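# Reproduce the reference drawing on the pad using markers

## Task

Using the markers, draw a copy of the 'drawing' reference image on the paper pad. The reference shows the entire sheet, and its upper edge matches the pad's long side farthest from the robot. The scrap strip next to the pad is not checked and may be used freely.

## Robot and tools

Robot: two arms, left_arm and right_arm, each with six revolute joints and a two-finger parallel gripper. Judge by the scene frame: origin at table-top height, halfway between the nominal bases; +x reaches out over the table, +y is toward left_arm, +z points up. Image left/right does not match arm names. Calibrated bases: left_arm at (-0.006, +0.341, 0) m, right_arm at (-0.005, -0.338, 0) m, both nearly unrotated about z.

Joint order, used in every row and every per-joint list in results: wrist pitch (joint4), wrist roll (joint6), shoulder (joint2), wrist yaw (joint5), elbow (joint3), waist (joint1). Stated ranges in rad: waist -2.618..3.054, shoulder 0..3.142, elbow 0..3.142, wrist pitch -1.571..1.571, wrist yaw -1.571..1.571, wrist roll -2.094..2.094. The true limit may differ by up to 0.059 rad.

A row is always 14 numbers in [-1, 1]: left_arm's six joints in the order above, then its opening, then the same seven for right_arm. Both arms must appear even if one stays still. Joint entries are offsets, not poses: they count from the arm's Joint targets as they stood when the action (or move) began, never from the previous row. Scale: 1.0 equals 2.224 rad for waist, shoulder and elbow, and 8.485 rad for the three wrist joints. So 0 everywhere means hold the current targets. The opening entry is absolute: +1 fully open, -1 closed; values between go to that grip_measured reading. A 0 in the opening slot is a real command, so resend the current value to leave a gripper alone.

Tools:
- execute_actions(actions, cameras): actions is a list of actions; each action is a list of up to 15 rows, one per 1/30 s step, lasting 0.5 s total (the last row is held to fill it). A call is rejected if a row is malformed or its first action would push a joint more than 0.059 rad beyond its range. Empty actions returns all camera images.
- move(target, speed, blend, opening_speed, grip_force, blocking, cameras): target is one 14-number row or a list of up to 15 rows; every row's offsets count from the same starting Joint targets. Joints interpolate together, so the gripper traces a curve, with no collision avoidance. speed in rad/s (0.01 to 12.57, default 0.5) caps the joint with the longest travel; one value or one per target. blend (rad) rounds corners between listed targets; 0 stops at each. opening_speed (at least 0.2 per second on the -1..+1 scale) makes finger motion gradual. grip_force sets newtons per pad, 10 to 50, one value or one per arm; it persists, and low values close slowly. blocking=false returns after about 0.5 s while motion continues. The total path is capped at 10 s.
- wait(seconds 0..10, cameras): lets time pass holding the last commands; returns early if a move ends.
- stop(cameras): brakes a running move.
- zoom_image(camera, region): region [x0, y0, x1, y1] in pixels of that camera's newest image, at most 504 by 504. Cameras: cam_high, cam_low, cam_above, cam_left_wrist, cam_right_wrist, all 672x504.
- show_instructions(): shows the reference image. read_manual(section): licence text only. finished_scene(scene): ends the scene permanently.

Result lines: end_effector_position (m) and end_effector_quat_wxyz in the scene frame, for the point between the finger pads about 1 cm behind the tips; the fingers point along the gripper's +z and separate along its y. Accuracy is a few cm, worse at long reach. Joint positions/velocities per arm in the joint order, then pad gap (m; 0.094 fully open). Joint targets is the base for your next offsets. Tool commands gives current gripper commands. grip_measured uses the opening scale; grip_effort_nm is gripper motor effort (negative means closing), not pad force. Joint torques follow joint order, include gravity and carry offsets. The move: line reports done, off_target, moving, held or fault, plus limits=held when steps were withheld. Other notes: joint sent to its limit, joint command not followed (clearance check altered targets), MOTOR HOT, OVER-TEMPERATURE FAULT. Calls with actions also list joint positions at some steps.

Motion limits: each target may lead the measured angle by at most 0.339 rad (big joints) or 2.2 rad (wrist joints), and targets that would put the gripper over 200 mm from where it is get scaled back. Big offsets may need several actions; tiny ones may not start. If an arm is pushing on something or gets dragged, command targets back past its measured positions.

For this task: grasp a marker firmly, bring its tip gently onto the pad and draw by small moves while keeping light contact; lay strokes so the sheet's top matches the pad edge farthest from the robot. Test strokes can go on the scrap strip. Avoid: dropping markers or anything leaving the table, fast impacts or heavy pressing on the table or fixtures, contact or pinching between the two arms, strain on the wrist camera cables, and holding arms stretched or forced against obstacles for long, which heats motors until the arm folds and stops working.

Each tool is called in YAML: its name, and indented under it one key for each argument.

Reference images:

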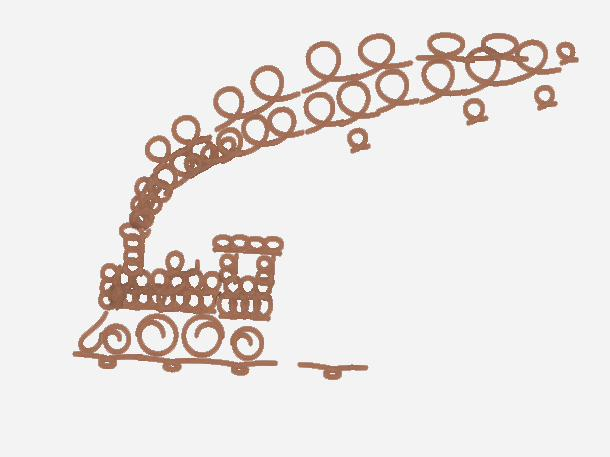

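## Session

I'll start by looking at the scene.

execute_actions:
  actions: []

show_instructions:

Scene clock: 0.00 s.
left_arm: end_effector_position=(+0.3943, +0.3349, +0.1104) grip_measured=+1.000 grip_effort_nm=n/a end_effector_quat_wxyz=(+0.619, -0.006, +0.785, +0.003) | right_arm: end_effector_position=(+0.3946, -0.3968, +0.1304) grip_measured=+1.000 grip_effort_nm=n/a end_effector_quat_wxyz=(+0.624, +0.073, +0.770, -0.109)
Joint names: [wrist pitch, wrist roll, shoulder, wrist yaw, elbow, waist]
Joint positions: left_arm=[1.014 -0.014 1.582 -0.052 0.332 -0.05 0.094] | right_arm=[0.967 -0.036 1.532 0.21 0.362 -0.038 0.094]
Joint velocities: within noise
Joint torques (N m): no reading
Heat: left arm: 34 °C; right arm: 34 °C.
Joint targets: left_arm=[1.021 -0.015 1.574 -0.052 0.340 -0.050] | right_arm=[0.979 -0.036 1.522 0.211 0.373 -0.038]
Tool commands: left_gripper/opening=+1.0 right_gripper/opening=+1.0

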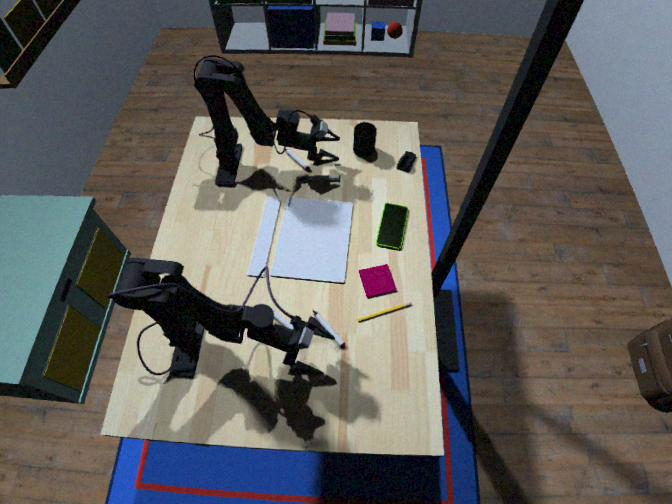

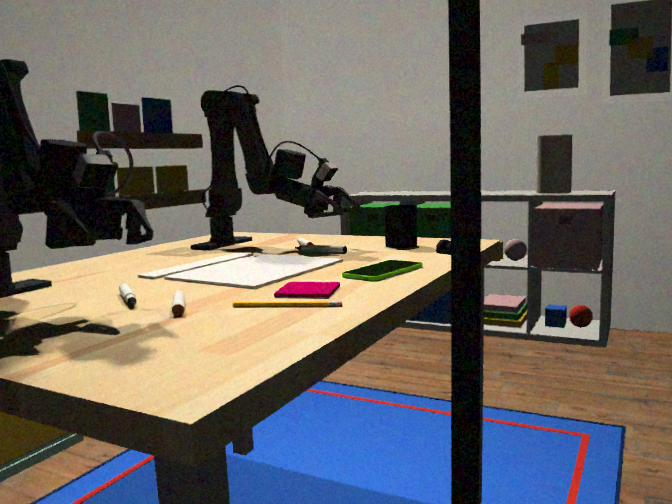

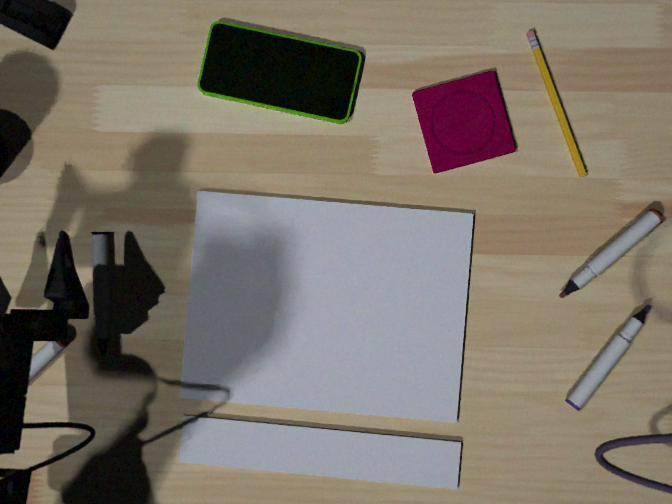

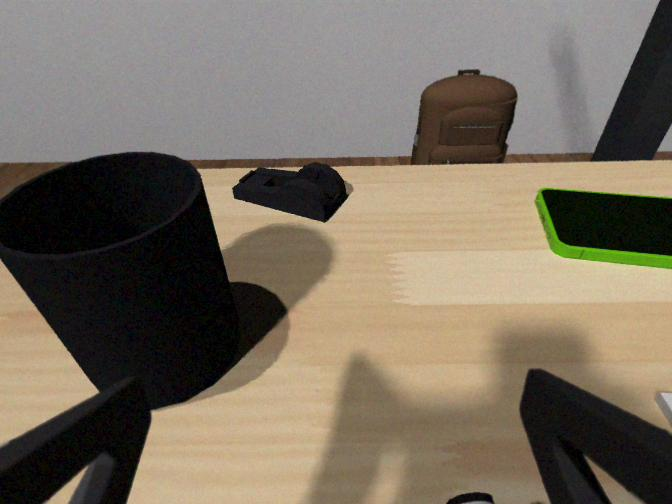

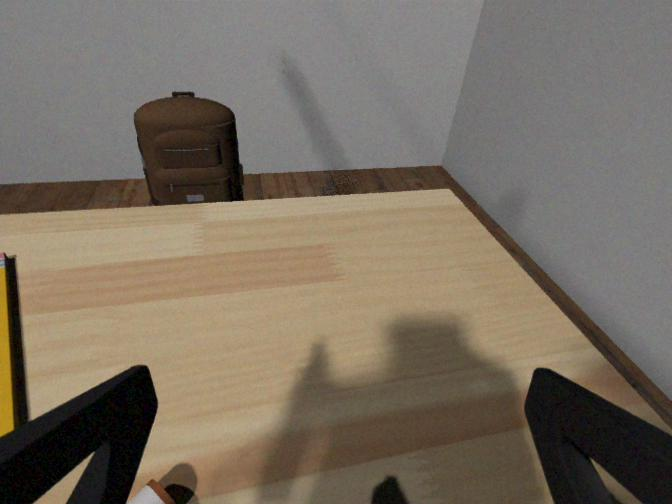

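Reference images for this scene: drawing.

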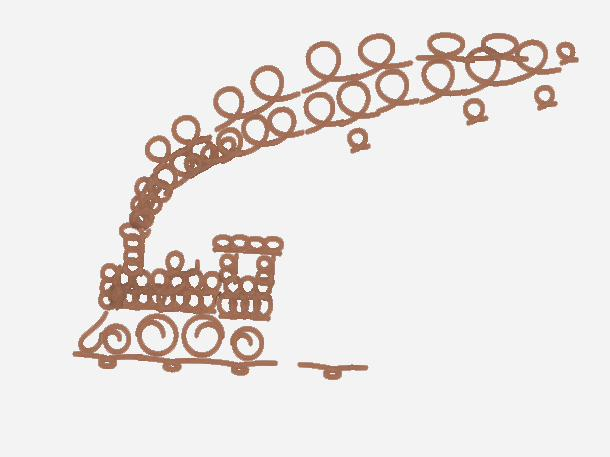

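zoom_image:
  camera: "cam_above"
  region: [520, 180, 672, 420]

zoom_image:
  camera: "cam_above"
  region: [0, 180, 240, 504]

zoom_image:
  camera: "cam_above"
  region: [160, 170, 500, 504]

zoom_image:
  camera: "cam_high"
  region: [80, 100, 480, 460]

Scaled by 2.100 from the camera's 672x504 image, which has a finer 960x720 frame.

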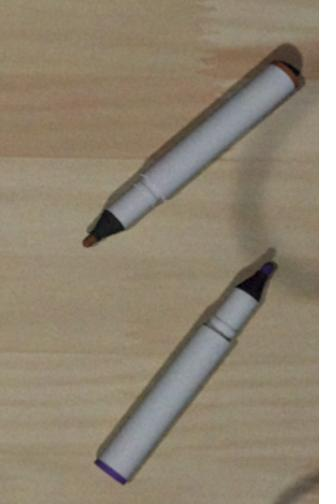

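Scaled by 1.556 from the camera's 672x504 image, which has a finer 960x720 frame.

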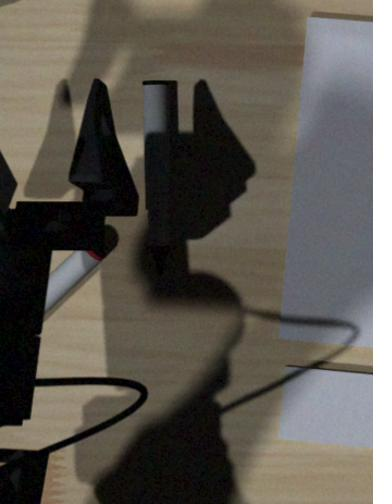

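Scaled by 1.482 from the camera's 672x504 image, which has a finer 960x720 frame.

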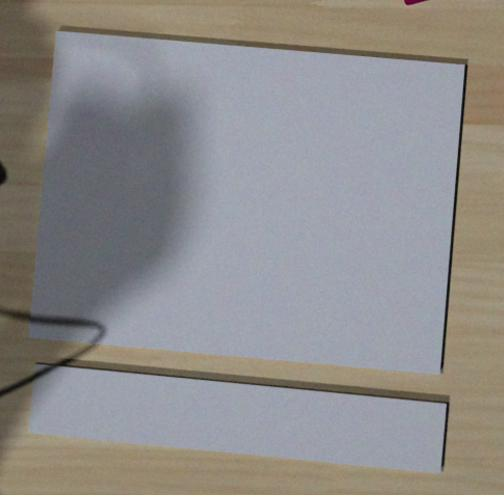

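Scaled by 1.260 from the camera's 672x504 image, which has a finer 960x720 frame.

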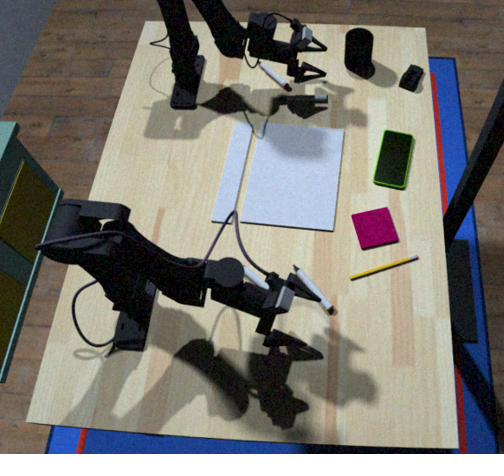

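move:
  target: [0,0,0,0,0,0,1,-0.28682,0.12092,0.3125,-0.02487,0.77698,0.08543,1]
  speed: 0.9
  cameras: ["all"]

Scene clock: 14.10 s.
left_arm: end_effector_position=(+0.3943, +0.3349, +0.1104) grip_measured=+1.000 grip_effort_nm=0.00 end_effector_quat_wxyz=(+0.619, -0.006, +0.785, +0.003) | right_arm: end_effector_position=(+0.4163, -0.2814, +0.1042) grip_measured=+1.000 grip_effort_nm=0.00 end_effector_quat_wxyz=(-0.006, +0.413, +0.911, -0.003)
Joint names: [wrist pitch, wrist roll, shoulder, wrist yaw, elbow, waist]
Joint positions: left_arm=[1.014 -0.014 1.582 -0.052 0.332 -0.05 0.094] | right_arm=[-1.441 0.982 2.211 -0.001 2.068 0.148 0.094]
Joint torques (N m): left_arm=[1.67 0.04 -6.42 -0.06 5.29 -0.14] | right_arm=[0.15 0.07 -8.75 0.02 8.59 0.32]
Heat: left arm: 35 °C; right arm: 37 °C.
Joint targets: left_arm=[1.021 -0.015 1.574 -0.052 0.340 -0.050] | right_arm=[-1.455 0.990 2.217 0.000 2.102 0.152]
move: done

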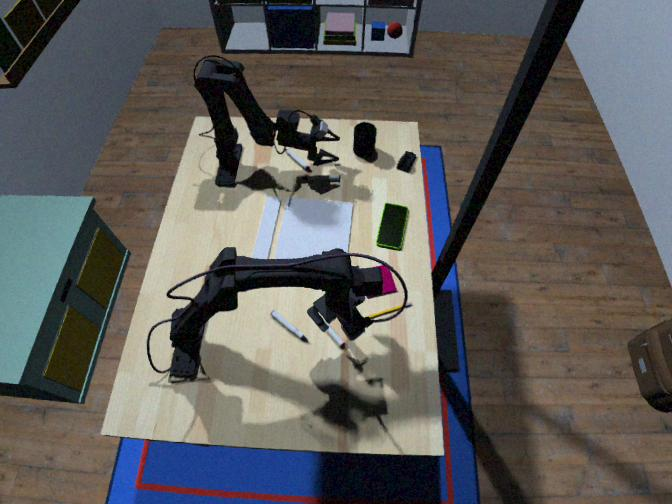

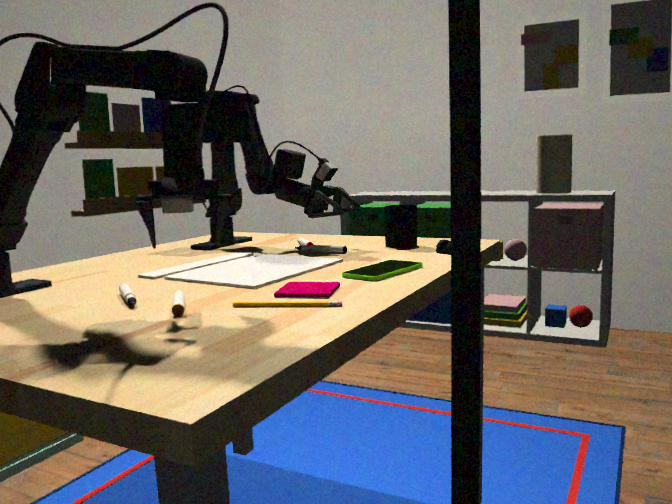

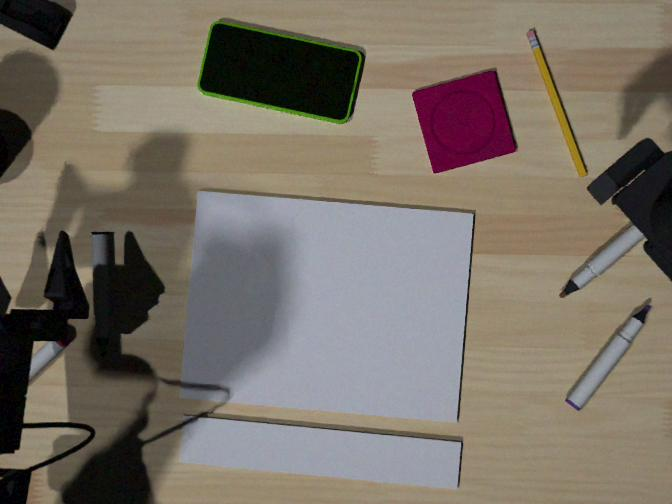

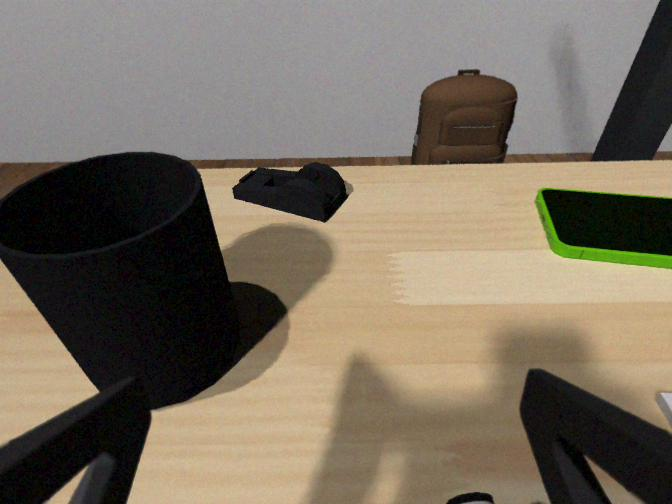

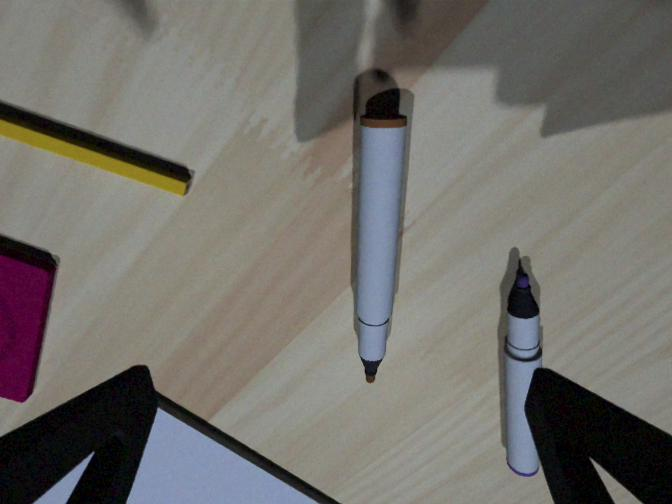

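move:
  target: [0,0,0,0,0,0,1,0.03355,0,-0.0643,0,-0.17869,0.00418,1]
  speed: 0.5
  cameras: ["cam_low","cam_above","cam_right_wrist"]

Scene clock: 19.90 s.
left_arm: end_effector_position=(+0.3943, +0.3349, +0.1104) grip_measured=+1.000 grip_effort_nm=0.00 end_effector_quat_wxyz=(+0.619, -0.006, +0.785, +0.003) | right_arm: end_effector_position=(+0.3907, -0.2818, +0.0524) grip_measured=+1.000 grip_effort_nm=0.00 end_effector_quat_wxyz=(-0.010, +0.409, +0.912, -0.005)
Joint names: [wrist pitch, wrist roll, shoulder, wrist yaw, elbow, waist]
Joint positions: left_arm=[1.014 -0.014 1.582 -0.052 0.332 -0.05 0.094] | right_arm=[-1.187 0.983 2.115 -0.001 1.709 0.155 0.094]
Joint torques (N m): left_arm=[1.65 0.02 -6.48 -0.05 5.19 -0.29] | right_arm=[0.42 0.07 -11.75 0.02 5.04 0.5]
Heat: left arm: 36 °C; right arm: 36 °C.
Joint targets: left_arm=[1.021 -0.015 1.574 -0.052 0.340 -0.050] | right_arm=[-1.170 0.990 2.074 0.000 1.704 0.161]
move: off_target (right_arm); right_arm: the shoulder is farthest, 0.041 rad from its target
Images, in order (width x height): cam_low 672x504, cam_above 672x504, cam_right_wrist 672x504.

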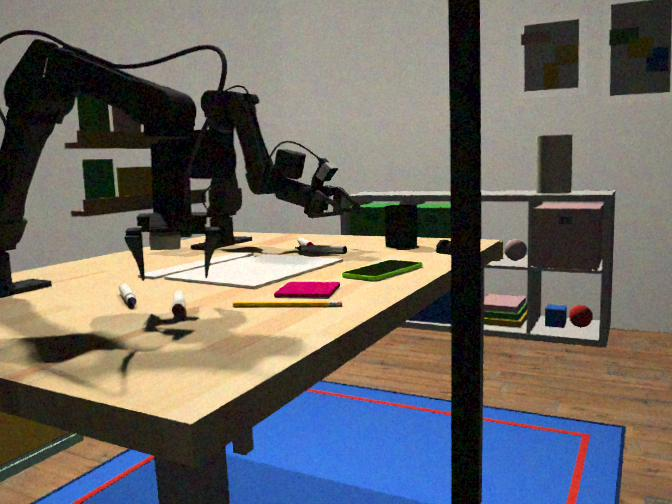

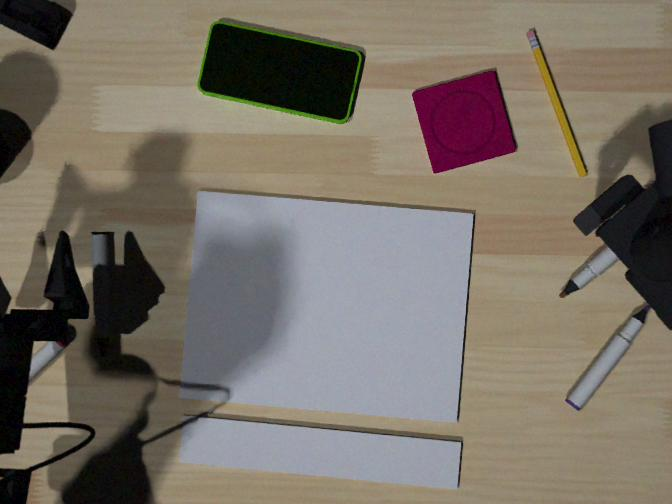

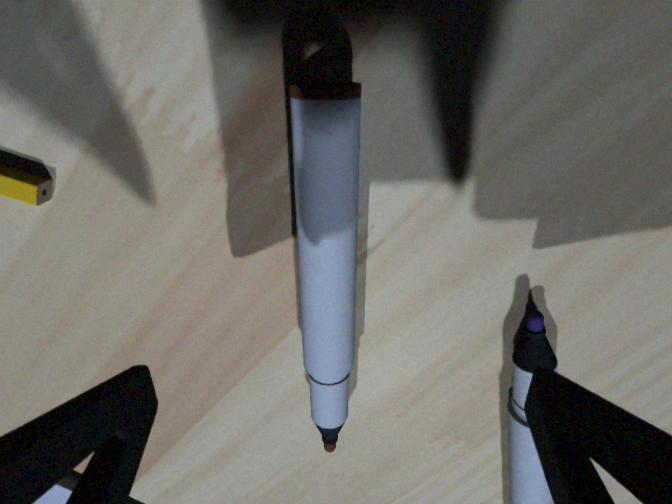

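move:
  target: [0,0,0,0,0,0,1,0.01591,0.00141,0,0,-0.05198,0.00594,1]
  speed: 0.2
  cameras: ["cam_low","cam_right_wrist"]

Scene clock: 23.43 s.
left_arm: end_effector_position=(+0.3943, +0.3349, +0.1104) grip_measured=+1.000 grip_effort_nm=0.00 end_effector_quat_wxyz=(+0.619, -0.006, +0.785, +0.003) | right_arm: end_effector_position=(+0.3886, -0.2768, +0.0251) grip_measured=+1.000 grip_effort_nm=0.00 end_effector_quat_wxyz=(+0.000, +0.409, +0.913, +0.001)
Joint names: [wrist pitch, wrist roll, shoulder, wrist yaw, elbow, waist]
Joint positions: left_arm=[1.014 -0.014 1.582 -0.052 0.332 -0.05 0.094] | right_arm=[-1.053 0.995 2.112 -0.002 1.594 0.168 0.094]
Joint torques (N m): left_arm=[1.67 0.07 -6.39 -0.05 5.19 -0.02] | right_arm=[0.47 0.07 -11.41 0.02 4.92 0.5]
Heat: left arm: 36 °C; right arm: 36 °C.
Joint targets: left_arm=[1.021 -0.015 1.574 -0.052 0.340 -0.050] | right_arm=[-1.035 1.002 2.074 0.000 1.589 0.174]
move: off_target (right_arm); right_arm: the shoulder is farthest, 0.038 rad from its target
Images, in order (width x height): cam_low 672x504, cam_right_wrist 672x504.

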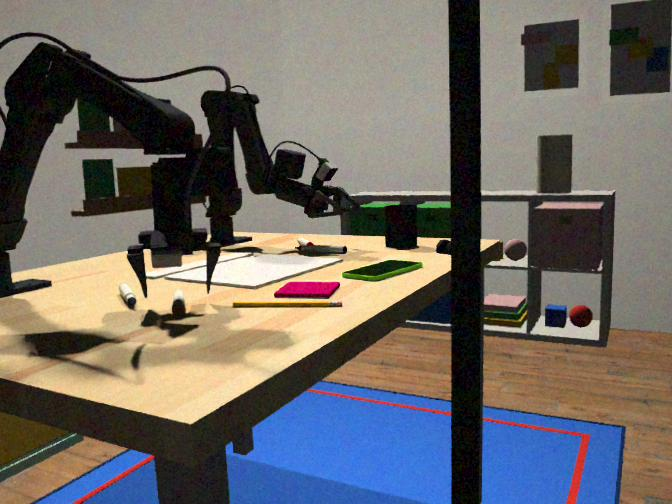

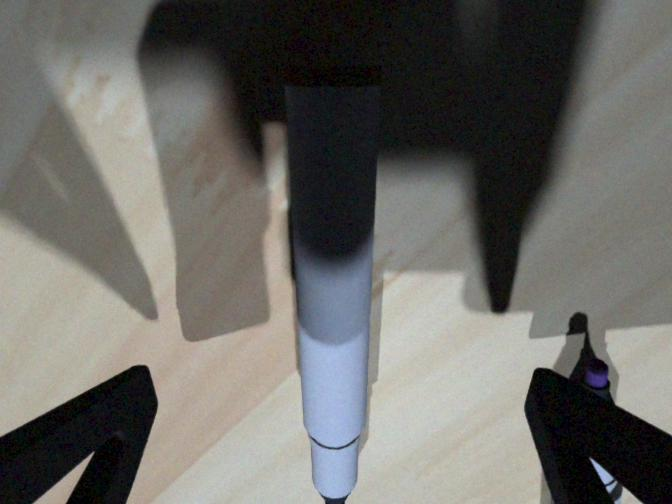

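move:
  target: [0,0,0,0,0,0,1,0.00467,0,0.02428,0,-0.01169,0,1]
  speed: 0.1
  cameras: ["cam_low","cam_right_wrist"]

Scene clock: 25.60 s.
left_arm: end_effector_position=(+0.3943, +0.3349, +0.1104) grip_measured=+1.000 grip_effort_nm=0.00 end_effector_quat_wxyz=(+0.619, -0.006, +0.785, +0.003) | right_arm: end_effector_position=(+0.3891, -0.2767, +0.0145) grip_measured=+1.000 grip_effort_nm=0.00 end_effector_quat_wxyz=(+0.001, +0.409, +0.913, +0.001)
Joint names: [wrist pitch, wrist roll, shoulder, wrist yaw, elbow, waist]
Joint positions: left_arm=[1.014 -0.014 1.582 -0.052 0.332 -0.05 0.094] | right_arm=[-1.013 0.995 2.124 -0.002 1.569 0.168 0.094]
Joint torques (N m): left_arm=[1.68 0.03 -6.37 -0.03 5.19 0.06] | right_arm=[0.51 0.07 -8.24 0.02 4.83 0.5]
Heat: left arm: 36 °C; right arm: 36 °C.
Joint targets: left_arm=[1.021 -0.015 1.574 -0.052 0.340 -0.050] | right_arm=[-0.995 1.002 2.128 0.000 1.563 0.174]
move: done
Images, in order (width x height): cam_low 672x504, cam_right_wrist 672x504.

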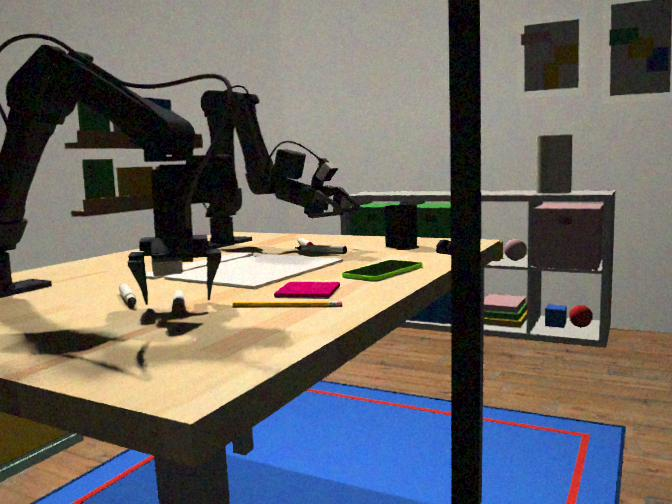

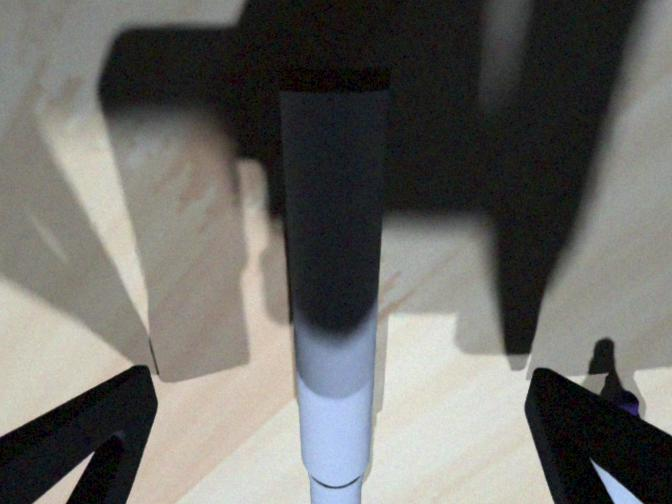

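move:
  target: [0,0,0,0,0,0,1,0.00124,0,0.00153,0,-0.00409,0,1]
  speed: 0.1
  cameras: ["cam_right_wrist"]

Scene clock: 27.47 s.
left_arm: end_effector_position=(+0.3943, +0.3349, +0.1104) grip_measured=+1.000 grip_effort_nm=0.00 end_effector_quat_wxyz=(+0.619, -0.006, +0.785, +0.003) | right_arm: end_effector_position=(+0.3889, -0.2768, +0.0125) grip_measured=+1.000 grip_effort_nm=0.00 end_effector_quat_wxyz=(+0.001, +0.409, +0.913, +0.002)
Joint names: [wrist pitch, wrist roll, shoulder, wrist yaw, elbow, waist]
Joint positions: left_arm=[1.014 -0.014 1.582 -0.052 0.332 -0.05 0.094] | right_arm=[-1.003 0.995 2.124 -0.002 1.56 0.168 0.094]
Joint torques (N m): left_arm=[1.67 0.06 -6.52 -0.02 5.24 0.01] | right_arm=[0.49 0.07 -7.98 0.02 4.77 0.51]
Heat: left arm: 36 °C; right arm: 36 °C.
Joint targets: left_arm=[1.021 -0.015 1.574 -0.052 0.340 -0.050] | right_arm=[-0.985 1.002 2.131 0.000 1.554 0.174]
move: done
Images, in order (width x height): cam_right_wrist 672x504.

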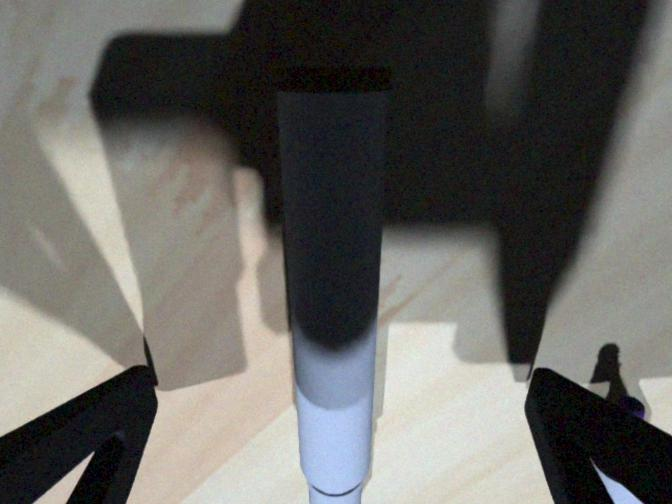

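move:
  target: [0,0,0,0,0,0,1,0,0,0,0,0,0,-0.9]
  opening_speed: 0.7
  cameras: ["cam_right_wrist","cam_low"]

Scene clock: 30.63 s.
left_arm: end_effector_position=(+0.3943, +0.3349, +0.1104) grip_measured=+1.000 grip_effort_nm=0.00 end_effector_quat_wxyz=(+0.619, -0.006, +0.785, +0.003) | right_arm: end_effector_position=(+0.3893, -0.2767, +0.0125) grip_measured=-0.641 grip_effort_nm=-1.03 end_effector_quat_wxyz=(+0.002, +0.409, +0.912, +0.002)
Joint names: [wrist pitch, wrist roll, shoulder, wrist yaw, elbow, waist]
Joint positions: left_arm=[1.014 -0.014 1.582 -0.052 0.332 -0.05 0.094] | right_arm=[-1.001 0.995 2.124 -0.002 1.56 0.168 0.017]
Joint torques (N m): left_arm=[1.67 0.05 -6.42 -0.03 5.19 -0.1] | right_arm=[0.49 0.07 -7.98 0.02 4.77 0.5]
Heat: left arm: 37 °C; right arm: 36 °C.
Joint targets: left_arm=[1.021 -0.015 1.574 -0.052 0.340 -0.050] | right_arm=[-0.985 1.002 2.131 0.000 1.554 0.174]
move: done
Images, in order (width x height): cam_low 672x504, cam_right_wrist 672x504.

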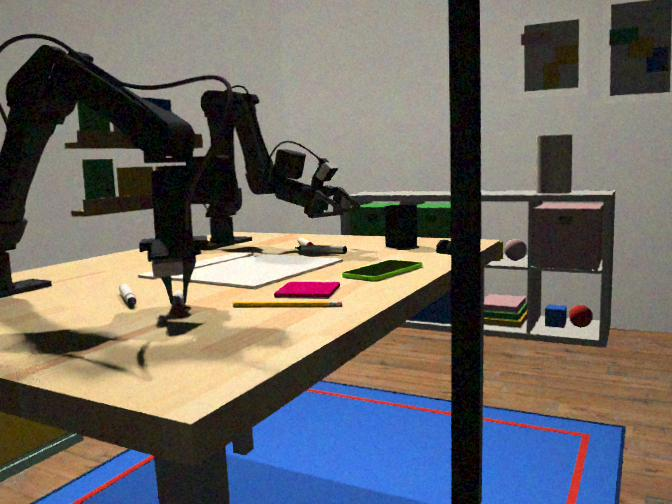

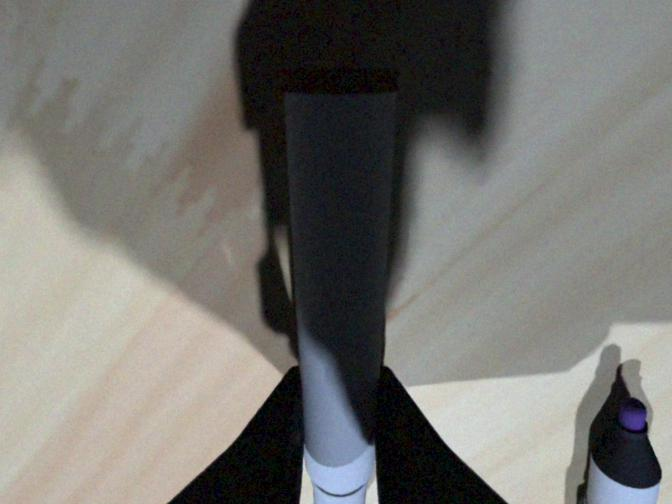

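move:
  target: [0,0,0,0,0,0,1,-0.03463,0,-0.03700,0,0.10500,0,-0.9]
  speed: 0.25
  cameras: ["cam_right_wrist","cam_low","cam_above"]

Scene clock: 36.00 s.
left_arm: end_effector_position=(+0.3943, +0.3349, +0.1104) grip_measured=+1.000 grip_effort_nm=0.00 end_effector_quat_wxyz=(+0.619, -0.006, +0.785, +0.003) | right_arm: end_effector_position=(+0.3854, -0.2773, +0.0761) grip_measured=-0.641 grip_effort_nm=-1.03 end_effector_quat_wxyz=(-0.010, +0.409, +0.912, -0.005)
Joint names: [wrist pitch, wrist roll, shoulder, wrist yaw, elbow, waist]
Joint positions: left_arm=[1.014 -0.014 1.582 -0.052 0.332 -0.05 0.094] | right_arm=[-1.265 0.995 2.084 -0.002 1.756 0.168 0.017]
Joint torques (N m): left_arm=[1.65 0.02 -6.32 -0.06 5.18 -0.16] | right_arm=[0.18 0.07 -11.06 0.02 8.29 0.51]
Heat: left arm: 37 °C; right arm: 36 °C.
Joint targets: left_arm=[1.021 -0.015 1.574 -0.052 0.340 -0.050] | right_arm=[-1.279 1.002 2.049 0.000 1.787 0.174]
move: done
Images, in order (width x height): cam_low 672x504, cam_above 672x504, cam_right_wrist 672x504.

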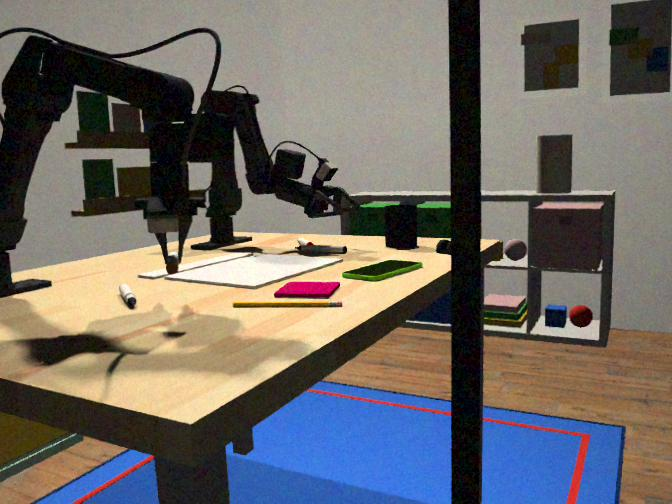

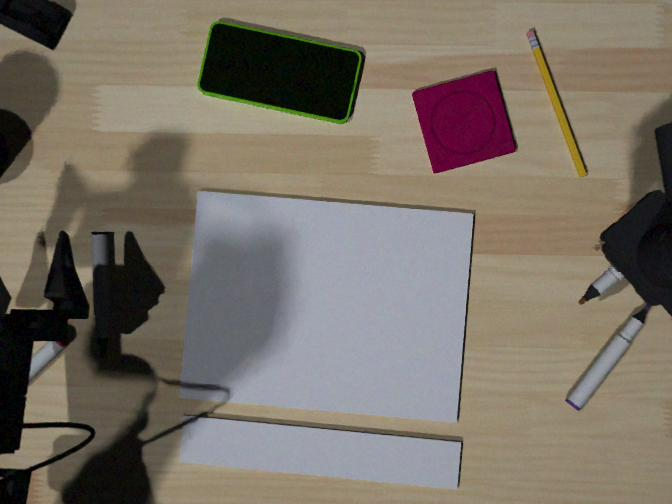

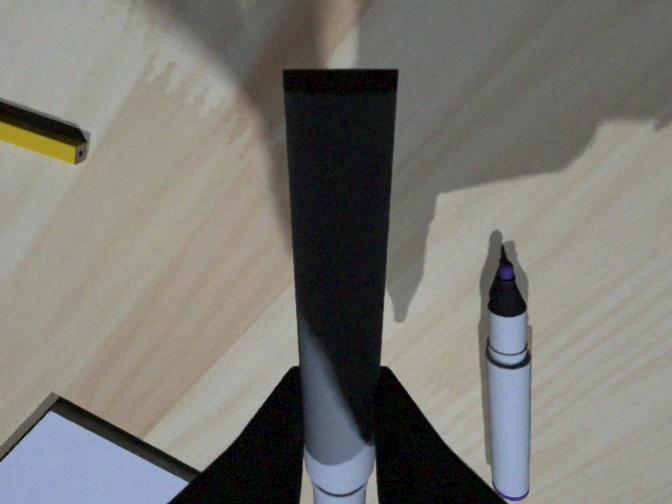

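move:
  target:
    - [0,0,0,0,0,0,1,0.12713,-0.05916,-0.21542,0,-0.30863,0.14636,-0.9]
    - [0,0,0,0,0,0,1,0.25701,-0.11809,-0.22819,0,-0.60693,0.43233,-0.9]
  speed: 0.7
  blend: 0.1
  cameras: ["all"]

Scene clock: 41.40 s.
left_arm: end_effector_position=(+0.3943, +0.3349, +0.1104) grip_measured=+1.000 grip_effort_nm=0.00 end_effector_quat_wxyz=(+0.619, -0.006, +0.785, +0.003) | right_arm: end_effector_position=(+0.1780, +0.0407, +0.1237) grip_measured=-0.641 grip_effort_nm=-1.03 end_effector_quat_wxyz=(+0.517, -0.419, +0.672, +0.326)
Joint names: [wrist pitch, wrist roll, shoulder, wrist yaw, elbow, waist]
Joint positions: left_arm=[1.014 -0.014 1.582 -0.052 0.332 -0.05 0.094] | right_arm=[0.869 0.005 1.566 -0.002 0.441 1.134 0.017]
Joint torques (N m): left_arm=[1.67 0.02 -6.52 -0.05 5.24 -0.01] | right_arm=[1.93 -0.07 -6.24 0.03 4.81 0.2]
Heat: left arm: 37 °C; right arm: 36 °C.
Joint targets: left_arm=[1.021 -0.015 1.574 -0.052 0.340 -0.050] | right_arm=[0.902 0.000 1.541 0.000 0.437 1.136]
move: done

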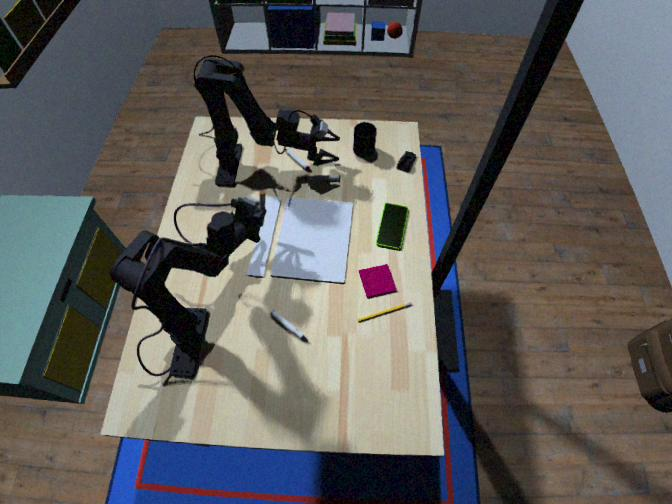

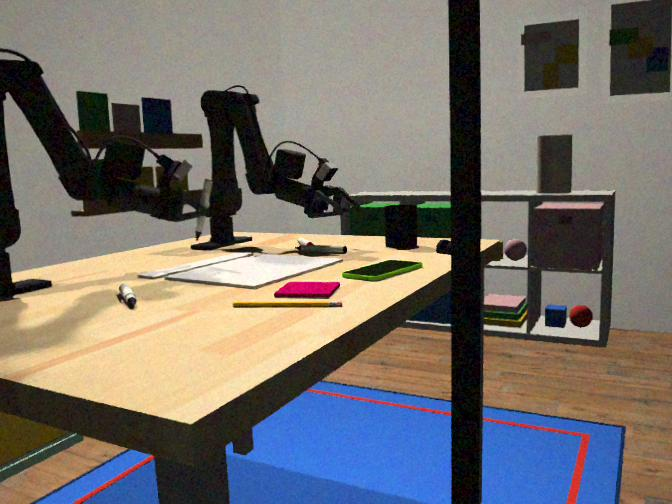

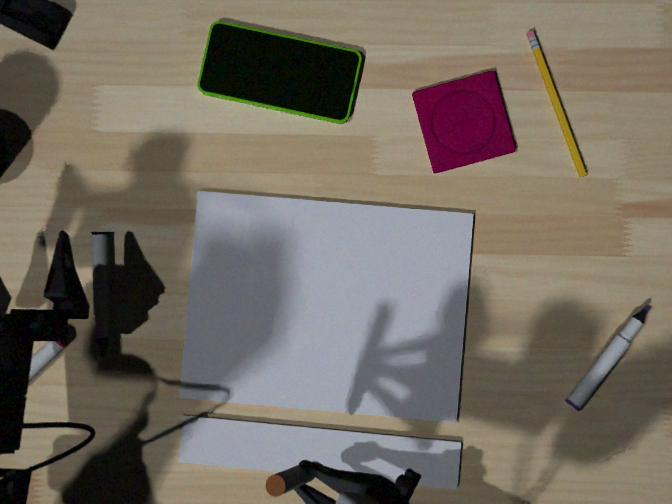

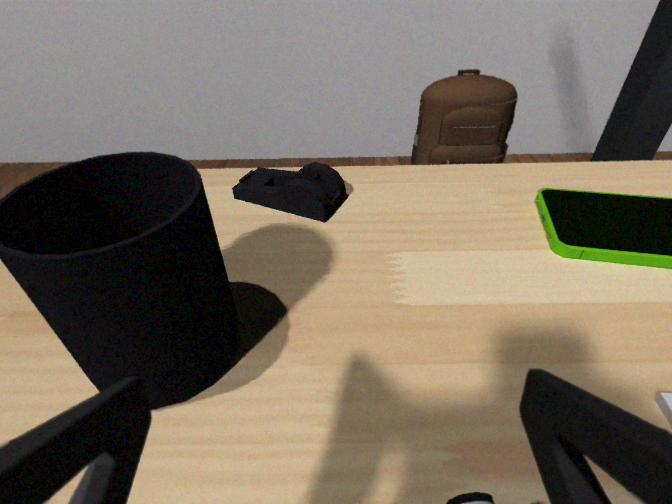

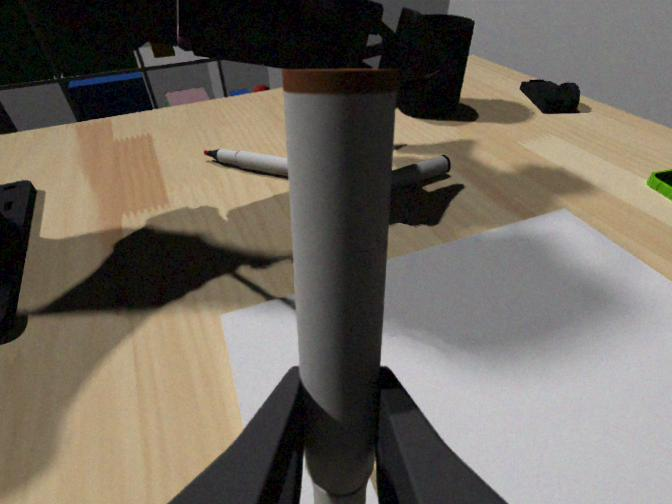

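execute_actions:
  actions:
    - [[0,0,0,0,0,0,1,0.00047,0,0.0018,0.00047,0.0018,0.0018,-0.9],[0,0,0,0,0,0,1,0.00094,0,0.0036,0.00094,0.0036,0.0036,-0.9],[0,0,0,0,0,0,1,0.00141,0,0.0054,0.00141,0.0054,0.0054,-0.9],[0,0,0,0,0,0,1,0.00188,0,0.0072,0.00188,0.0072,0.0072,-0.9],[0,0,0,0,0,0,1,0.00235,0,0.009,0.00235,0.009,0.009,-0.9],[0,0,0,0,0,0,1,0.00282,0,0.0108,0.00282,0.0108,0.0108,-0.9],[0,0,0,0,0,0,1,0.00329,0,0.0126,0.00329,0.0126,0.0126,-0.9],[0,0,0,0,0,0,1,0.00376,0,0.0144,0.00376,0.0144,0.0144,-0.9],[0,0,0,0,0,0,1,0.00423,0,0.0162,0.00423,0.0162,0.0162,-0.9],[0,0,0,0,0,0,1,0.0047,0,0.018,0.0047,0.018,0.018,-0.9],[0,0,0,0,0,0,1,0.00517,0,0.0198,0.00517,0.0198,0.0198,-0.9],[0,0,0,0,0,0,1,0.00564,0,0.0216,0.00564,0.0216,0.0216,-0.9],[0,0,0,0,0,0,1,0.00611,0,0.0234,0.00611,0.0234,0.0234,-0.9],[0,0,0,0,0,0,1,0.00658,0,0.0252,0.00658,0.0252,0.0252,-0.9],[0,0,0,0,0,0,1,0.00705,0,0.027,0.00705,0.027,0.027,-0.9]]
    - [[0,0,0,0,0,0,1,0.00047,0,0.0018,0.00047,0.0018,0.0018,-0.9],[0,0,0,0,0,0,1,0.00094,0,0.0036,0.00094,0.0036,0.0036,-0.9],[0,0,0,0,0,0,1,0.00141,0,0.0054,0.00141,0.0054,0.0054,-0.9],[0,0,0,0,0,0,1,0.00188,0,0.0072,0.00188,0.0072,0.0072,-0.9],[0,0,0,0,0,0,1,0.00235,0,0.009,0.00235,0.009,0.009,-0.9],[0,0,0,0,0,0,1,0.00282,0,0.0108,0.00282,0.0108,0.0108,-0.9],[0,0,0,0,0,0,1,0.00329,0,0.0126,0.00329,0.0126,0.0126,-0.9],[0,0,0,0,0,0,1,0.00376,0,0.0144,0.00376,0.0144,0.0144,-0.9],[0,0,0,0,0,0,1,0.00423,0,0.0162,0.00423,0.0162,0.0162,-0.9],[0,0,0,0,0,0,1,0.0047,0,0.018,0.0047,0.018,0.018,-0.9],[0,0,0,0,0,0,1,0.00517,0,0.0198,0.00517,0.0198,0.0198,-0.9],[0,0,0,0,0,0,1,0.00564,0,0.0216,0.00564,0.0216,0.0216,-0.9],[0,0,0,0,0,0,1,0.00611,0,0.0234,0.00611,0.0234,0.0234,-0.9],[0,0,0,0,0,0,1,0.00658,0,0.0252,0.00658,0.0252,0.0252,-0.9],[0,0,0,0,0,0,1,0.00705,0,0.027,0.00705,0.027,0.027,-0.9]]
    - [[0,0,0,0,0,0,1,-0.00047,0,-0.0018,-0.00047,-0.0018,-0.0018,-0.9],[0,0,0,0,0,0,1,-0.00094,0,-0.0036,-0.00094,-0.0036,-0.0036,-0.9],[0,0,0,0,0,0,1,-0.00141,0,-0.0054,-0.00141,-0.0054,-0.0054,-0.9],[0,0,0,0,0,0,1,-0.00188,0,-0.0072,-0.00188,-0.0072,-0.0072,-0.9],[0,0,0,0,0,0,1,-0.00235,0,-0.009,-0.00235,-0.009,-0.009,-0.9],[0,0,0,0,0,0,1,-0.00282,0,-0.0108,-0.00282,-0.0108,-0.0108,-0.9],[0,0,0,0,0,0,1,-0.00329,0,-0.0126,-0.00329,-0.0126,-0.0126,-0.9],[0,0,0,0,0,0,1,-0.00376,0,-0.0144,-0.00376,-0.0144,-0.0144,-0.9],[0,0,0,0,0,0,1,-0.00423,0,-0.0162,-0.00423,-0.0162,-0.0162,-0.9],[0,0,0,0,0,0,1,-0.0047,0,-0.018,-0.0047,-0.018,-0.018,-0.9],[0,0,0,0,0,0,1,-0.00517,0,-0.0198,-0.00517,-0.0198,-0.0198,-0.9],[0,0,0,0,0,0,1,-0.00564,0,-0.0216,-0.00564,-0.0216,-0.0216,-0.9],[0,0,0,0,0,0,1,-0.00611,0,-0.0234,-0.00611,-0.0234,-0.0234,-0.9],[0,0,0,0,0,0,1,-0.00658,0,-0.0252,-0.00658,-0.0252,-0.0252,-0.9],[0,0,0,0,0,0,1,-0.00705,0,-0.027,-0.00705,-0.027,-0.027,-0.9]]
    - [[0,0,0,0,0,0,1,-0.00047,0,-0.0018,-0.00047,-0.0018,-0.0018,-0.9],[0,0,0,0,0,0,1,-0.00094,0,-0.0036,-0.00094,-0.0036,-0.0036,-0.9],[0,0,0,0,0,0,1,-0.00141,0,-0.0054,-0.00141,-0.0054,-0.0054,-0.9],[0,0,0,0,0,0,1,-0.00188,0,-0.0072,-0.00188,-0.0072,-0.0072,-0.9],[0,0,0,0,0,0,1,-0.00235,0,-0.009,-0.00235,-0.009,-0.009,-0.9],[0,0,0,0,0,0,1,-0.00282,0,-0.0108,-0.00282,-0.0108,-0.0108,-0.9],[0,0,0,0,0,0,1,-0.00329,0,-0.0126,-0.00329,-0.0126,-0.0126,-0.9],[0,0,0,0,0,0,1,-0.00376,0,-0.0144,-0.00376,-0.0144,-0.0144,-0.9],[0,0,0,0,0,0,1,-0.00423,0,-0.0162,-0.00423,-0.0162,-0.0162,-0.9],[0,0,0,0,0,0,1,-0.0047,0,-0.018,-0.0047,-0.018,-0.018,-0.9],[0,0,0,0,0,0,1,-0.00517,0,-0.0198,-0.00517,-0.0198,-0.0198,-0.9],[0,0,0,0,0,0,1,-0.00564,0,-0.0216,-0.00564,-0.0216,-0.0216,-0.9],[0,0,0,0,0,0,1,-0.00611,0,-0.0234,-0.00611,-0.0234,-0.0234,-0.9],[0,0,0,0,0,0,1,-0.00658,0,-0.0252,-0.00658,-0.0252,-0.0252,-0.9],[0,0,0,0,0,0,1,-0.00705,0,-0.027,-0.00705,-0.027,-0.027,-0.9]]
  cameras: []

Scene clock: 45.67 s.
left_arm: end_effector_position=(+0.3943, +0.3349, +0.1104) grip_measured=+1.000 grip_effort_nm=0.00 end_effector_quat_wxyz=(+0.619, -0.006, +0.785, +0.003) | right_arm: end_effector_position=(+0.1785, +0.0431, +0.1318) grip_measured=-0.641 grip_effort_nm=-1.03 end_effector_quat_wxyz=(+0.529, -0.413, +0.664, +0.330)
Joint names: [wrist pitch, wrist roll, shoulder, wrist yaw, elbow, waist]
Joint positions: left_arm=[1.014 -0.014 1.582 -0.052 0.332 -0.05 0.094] | right_arm=[0.899 0.004 1.567 0.011 0.443 1.141 0.017]
Joint torques (N m): left_arm=[1.65 0.04 -6.49 -0.07 5.31 -0.18] | right_arm=[1.69 -0.04 -6.31 -0.09 4.62 -0.43]
Heat: left arm: 38 °C; right arm: 37 °C.
Joint targets: left_arm=[1.021 -0.015 1.574 -0.052 0.340 -0.050] | right_arm=[0.902 0.000 1.541 0.000 0.437 1.136]
Step readings (joint positions of left_arm | right_arm):
0: [1.014 -0.014 1.582 -0.052 0.332 -0.050] | [0.869 0.005 1.566 -0.002 0.441 1.134]
1: [1.014 -0.014 1.582 -0.052 0.332 -0.050] | [0.869 0.005 1.566 -0.002 0.441 1.134]
2: [1.014 -0.014 1.582 -0.052 0.332 -0.050] | [0.871 0.005 1.566 -0.001 0.441 1.135]
4: [1.014 -0.014 1.582 -0.052 0.332 -0.050] | [0.874 0.005 1.566 0.002 0.441 1.141]
8: [1.014 -0.014 1.582 -0.052 0.332 -0.050] | [0.887 0.005 1.567 0.015 0.441 1.153]
15: [1.014 -0.014 1.582 -0.052 0.332 -0.050] | [0.911 0.004 1.592 0.038 0.456 1.183]
16: [1.014 -0.014 1.582 -0.052 0.332 -0.050] | [0.914 0.004 1.596 0.042 0.460 1.187]
17: [1.014 -0.014 1.582 -0.052 0.332 -0.050] | [0.919 0.004 1.600 0.046 0.465 1.191]
19: [1.014 -0.014 1.582 -0.052 0.332 -0.050] | [0.927 0.004 1.608 0.054 0.473 1.199]
23: [1.014 -0.014 1.582 -0.052 0.332 -0.050] | [0.944 0.004 1.624 0.070 0.491 1.215]
30: [1.014 -0.014 1.582 -0.052 0.332 -0.050] | [0.972 0.004 1.651 0.097 0.518 1.243]
31: [1.014 -0.014 1.582 -0.052 0.332 -0.050] | [0.975 0.004 1.654 0.100 0.521 1.245]
32: [1.014 -0.014 1.582 -0.052 0.332 -0.050] | [0.977 0.004 1.654 0.101 0.522 1.245]
34: [1.014 -0.014 1.582 -0.052 0.332 -0.050] | [0.978 0.004 1.654 0.102 0.522 1.245]
38: [1.014 -0.014 1.582 -0.052 0.332 -0.050] | [0.978 0.004 1.654 0.100 0.522 1.239]
45: [1.014 -0.014 1.582 -0.052 0.332 -0.050] | [0.970 0.004 1.636 0.084 0.512 1.209]
46: [1.014 -0.014 1.582 -0.052 0.332 -0.050] | [0.968 0.004 1.632 0.081 0.508 1.205]
47: [1.014 -0.014 1.582 -0.052 0.332 -0.050] | [0.965 0.004 1.627 0.077 0.503 1.201]
49: [1.014 -0.014 1.582 -0.052 0.332 -0.050] | [0.959 0.004 1.619 0.070 0.495 1.193]
53: [1.014 -0.014 1.582 -0.052 0.332 -0.050] | [0.943 0.004 1.603 0.055 0.479 1.177]
60: [1.014 -0.014 1.582 -0.052 0.332 -0.050] | [0.916 0.004 1.574 0.027 0.451 1.149]
No camera images: "cameras" was empty.

move:
  target: [0,0,0,0,0,0,1,0.01544,0,0.07284,0,-0.00994,0,-0.9]
  speed: 0.2
  cameras: ["cam_low","cam_above","cam_right_wrist","cam_high"]

Scene clock: 57.57 s.
left_arm: end_effector_position=(+0.3943, +0.3349, +0.1104) grip_measured=+1.000 grip_effort_nm=0.00 end_effector_quat_wxyz=(+0.619, -0.006, +0.785, +0.003) | right_arm: end_effector_position=(+0.1781, +0.0424, +0.0930) grip_measured=-0.641 grip_effort_nm=-1.03 end_effector_quat_wxyz=(+0.510, -0.422, +0.679, +0.318)
Joint names: [wrist pitch, wrist roll, shoulder, wrist yaw, elbow, waist]
Joint positions: left_arm=[1.014 -0.014 1.582 -0.052 0.332 -0.05 0.094] | right_arm=[1 0.004 1.701 0.011 0.42 1.141 0.017]
Joint torques (N m): left_arm=[1.67 0.02 -6.48 -0.04 5.2 -0.08] | right_arm=[1.94 -0.05 -4.6 -0.11 3.96 -0.42]
Heat: left arm: 38 °C; right arm: 38 °C.
Joint targets: left_arm=[1.021 -0.015 1.574 -0.052 0.340 -0.050] | right_arm=[1.033 0.000 1.703 -0.001 0.415 1.136]
move: done
Images, in order (width x height): cam_high 672x504, cam_low 672x504, cam_above 672x504, cam_right_wrist 672x504.

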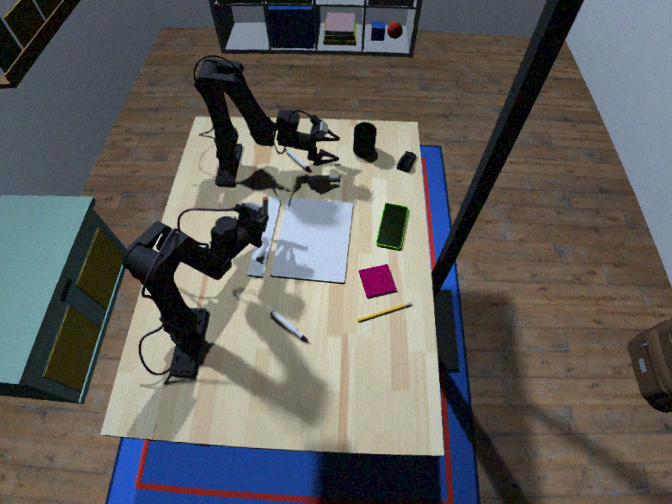

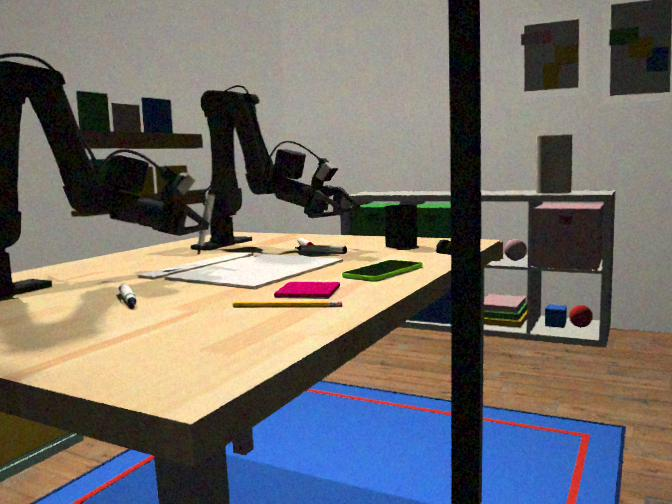

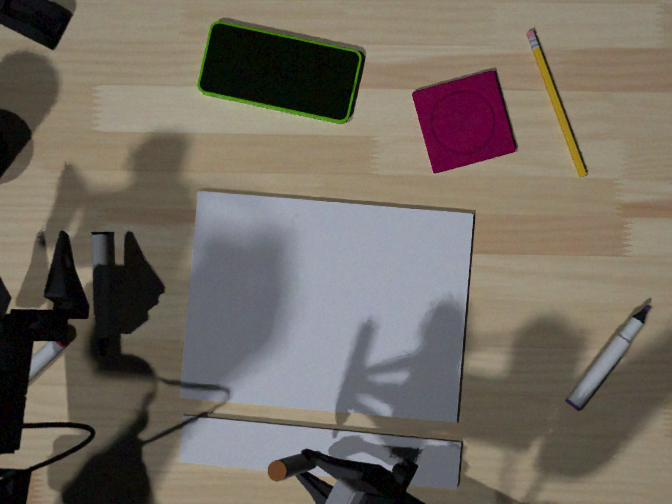

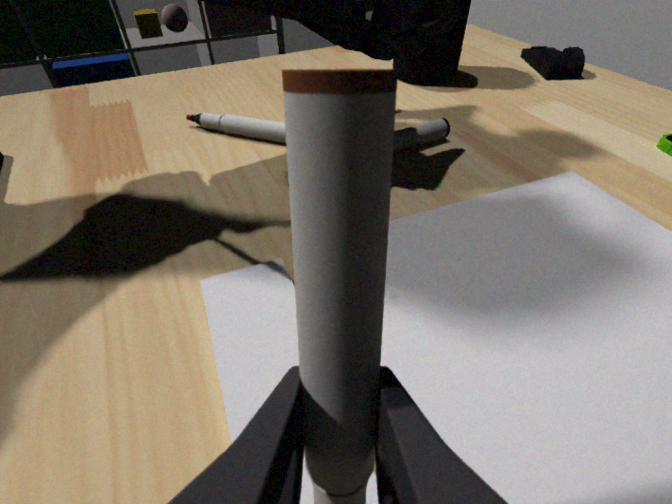

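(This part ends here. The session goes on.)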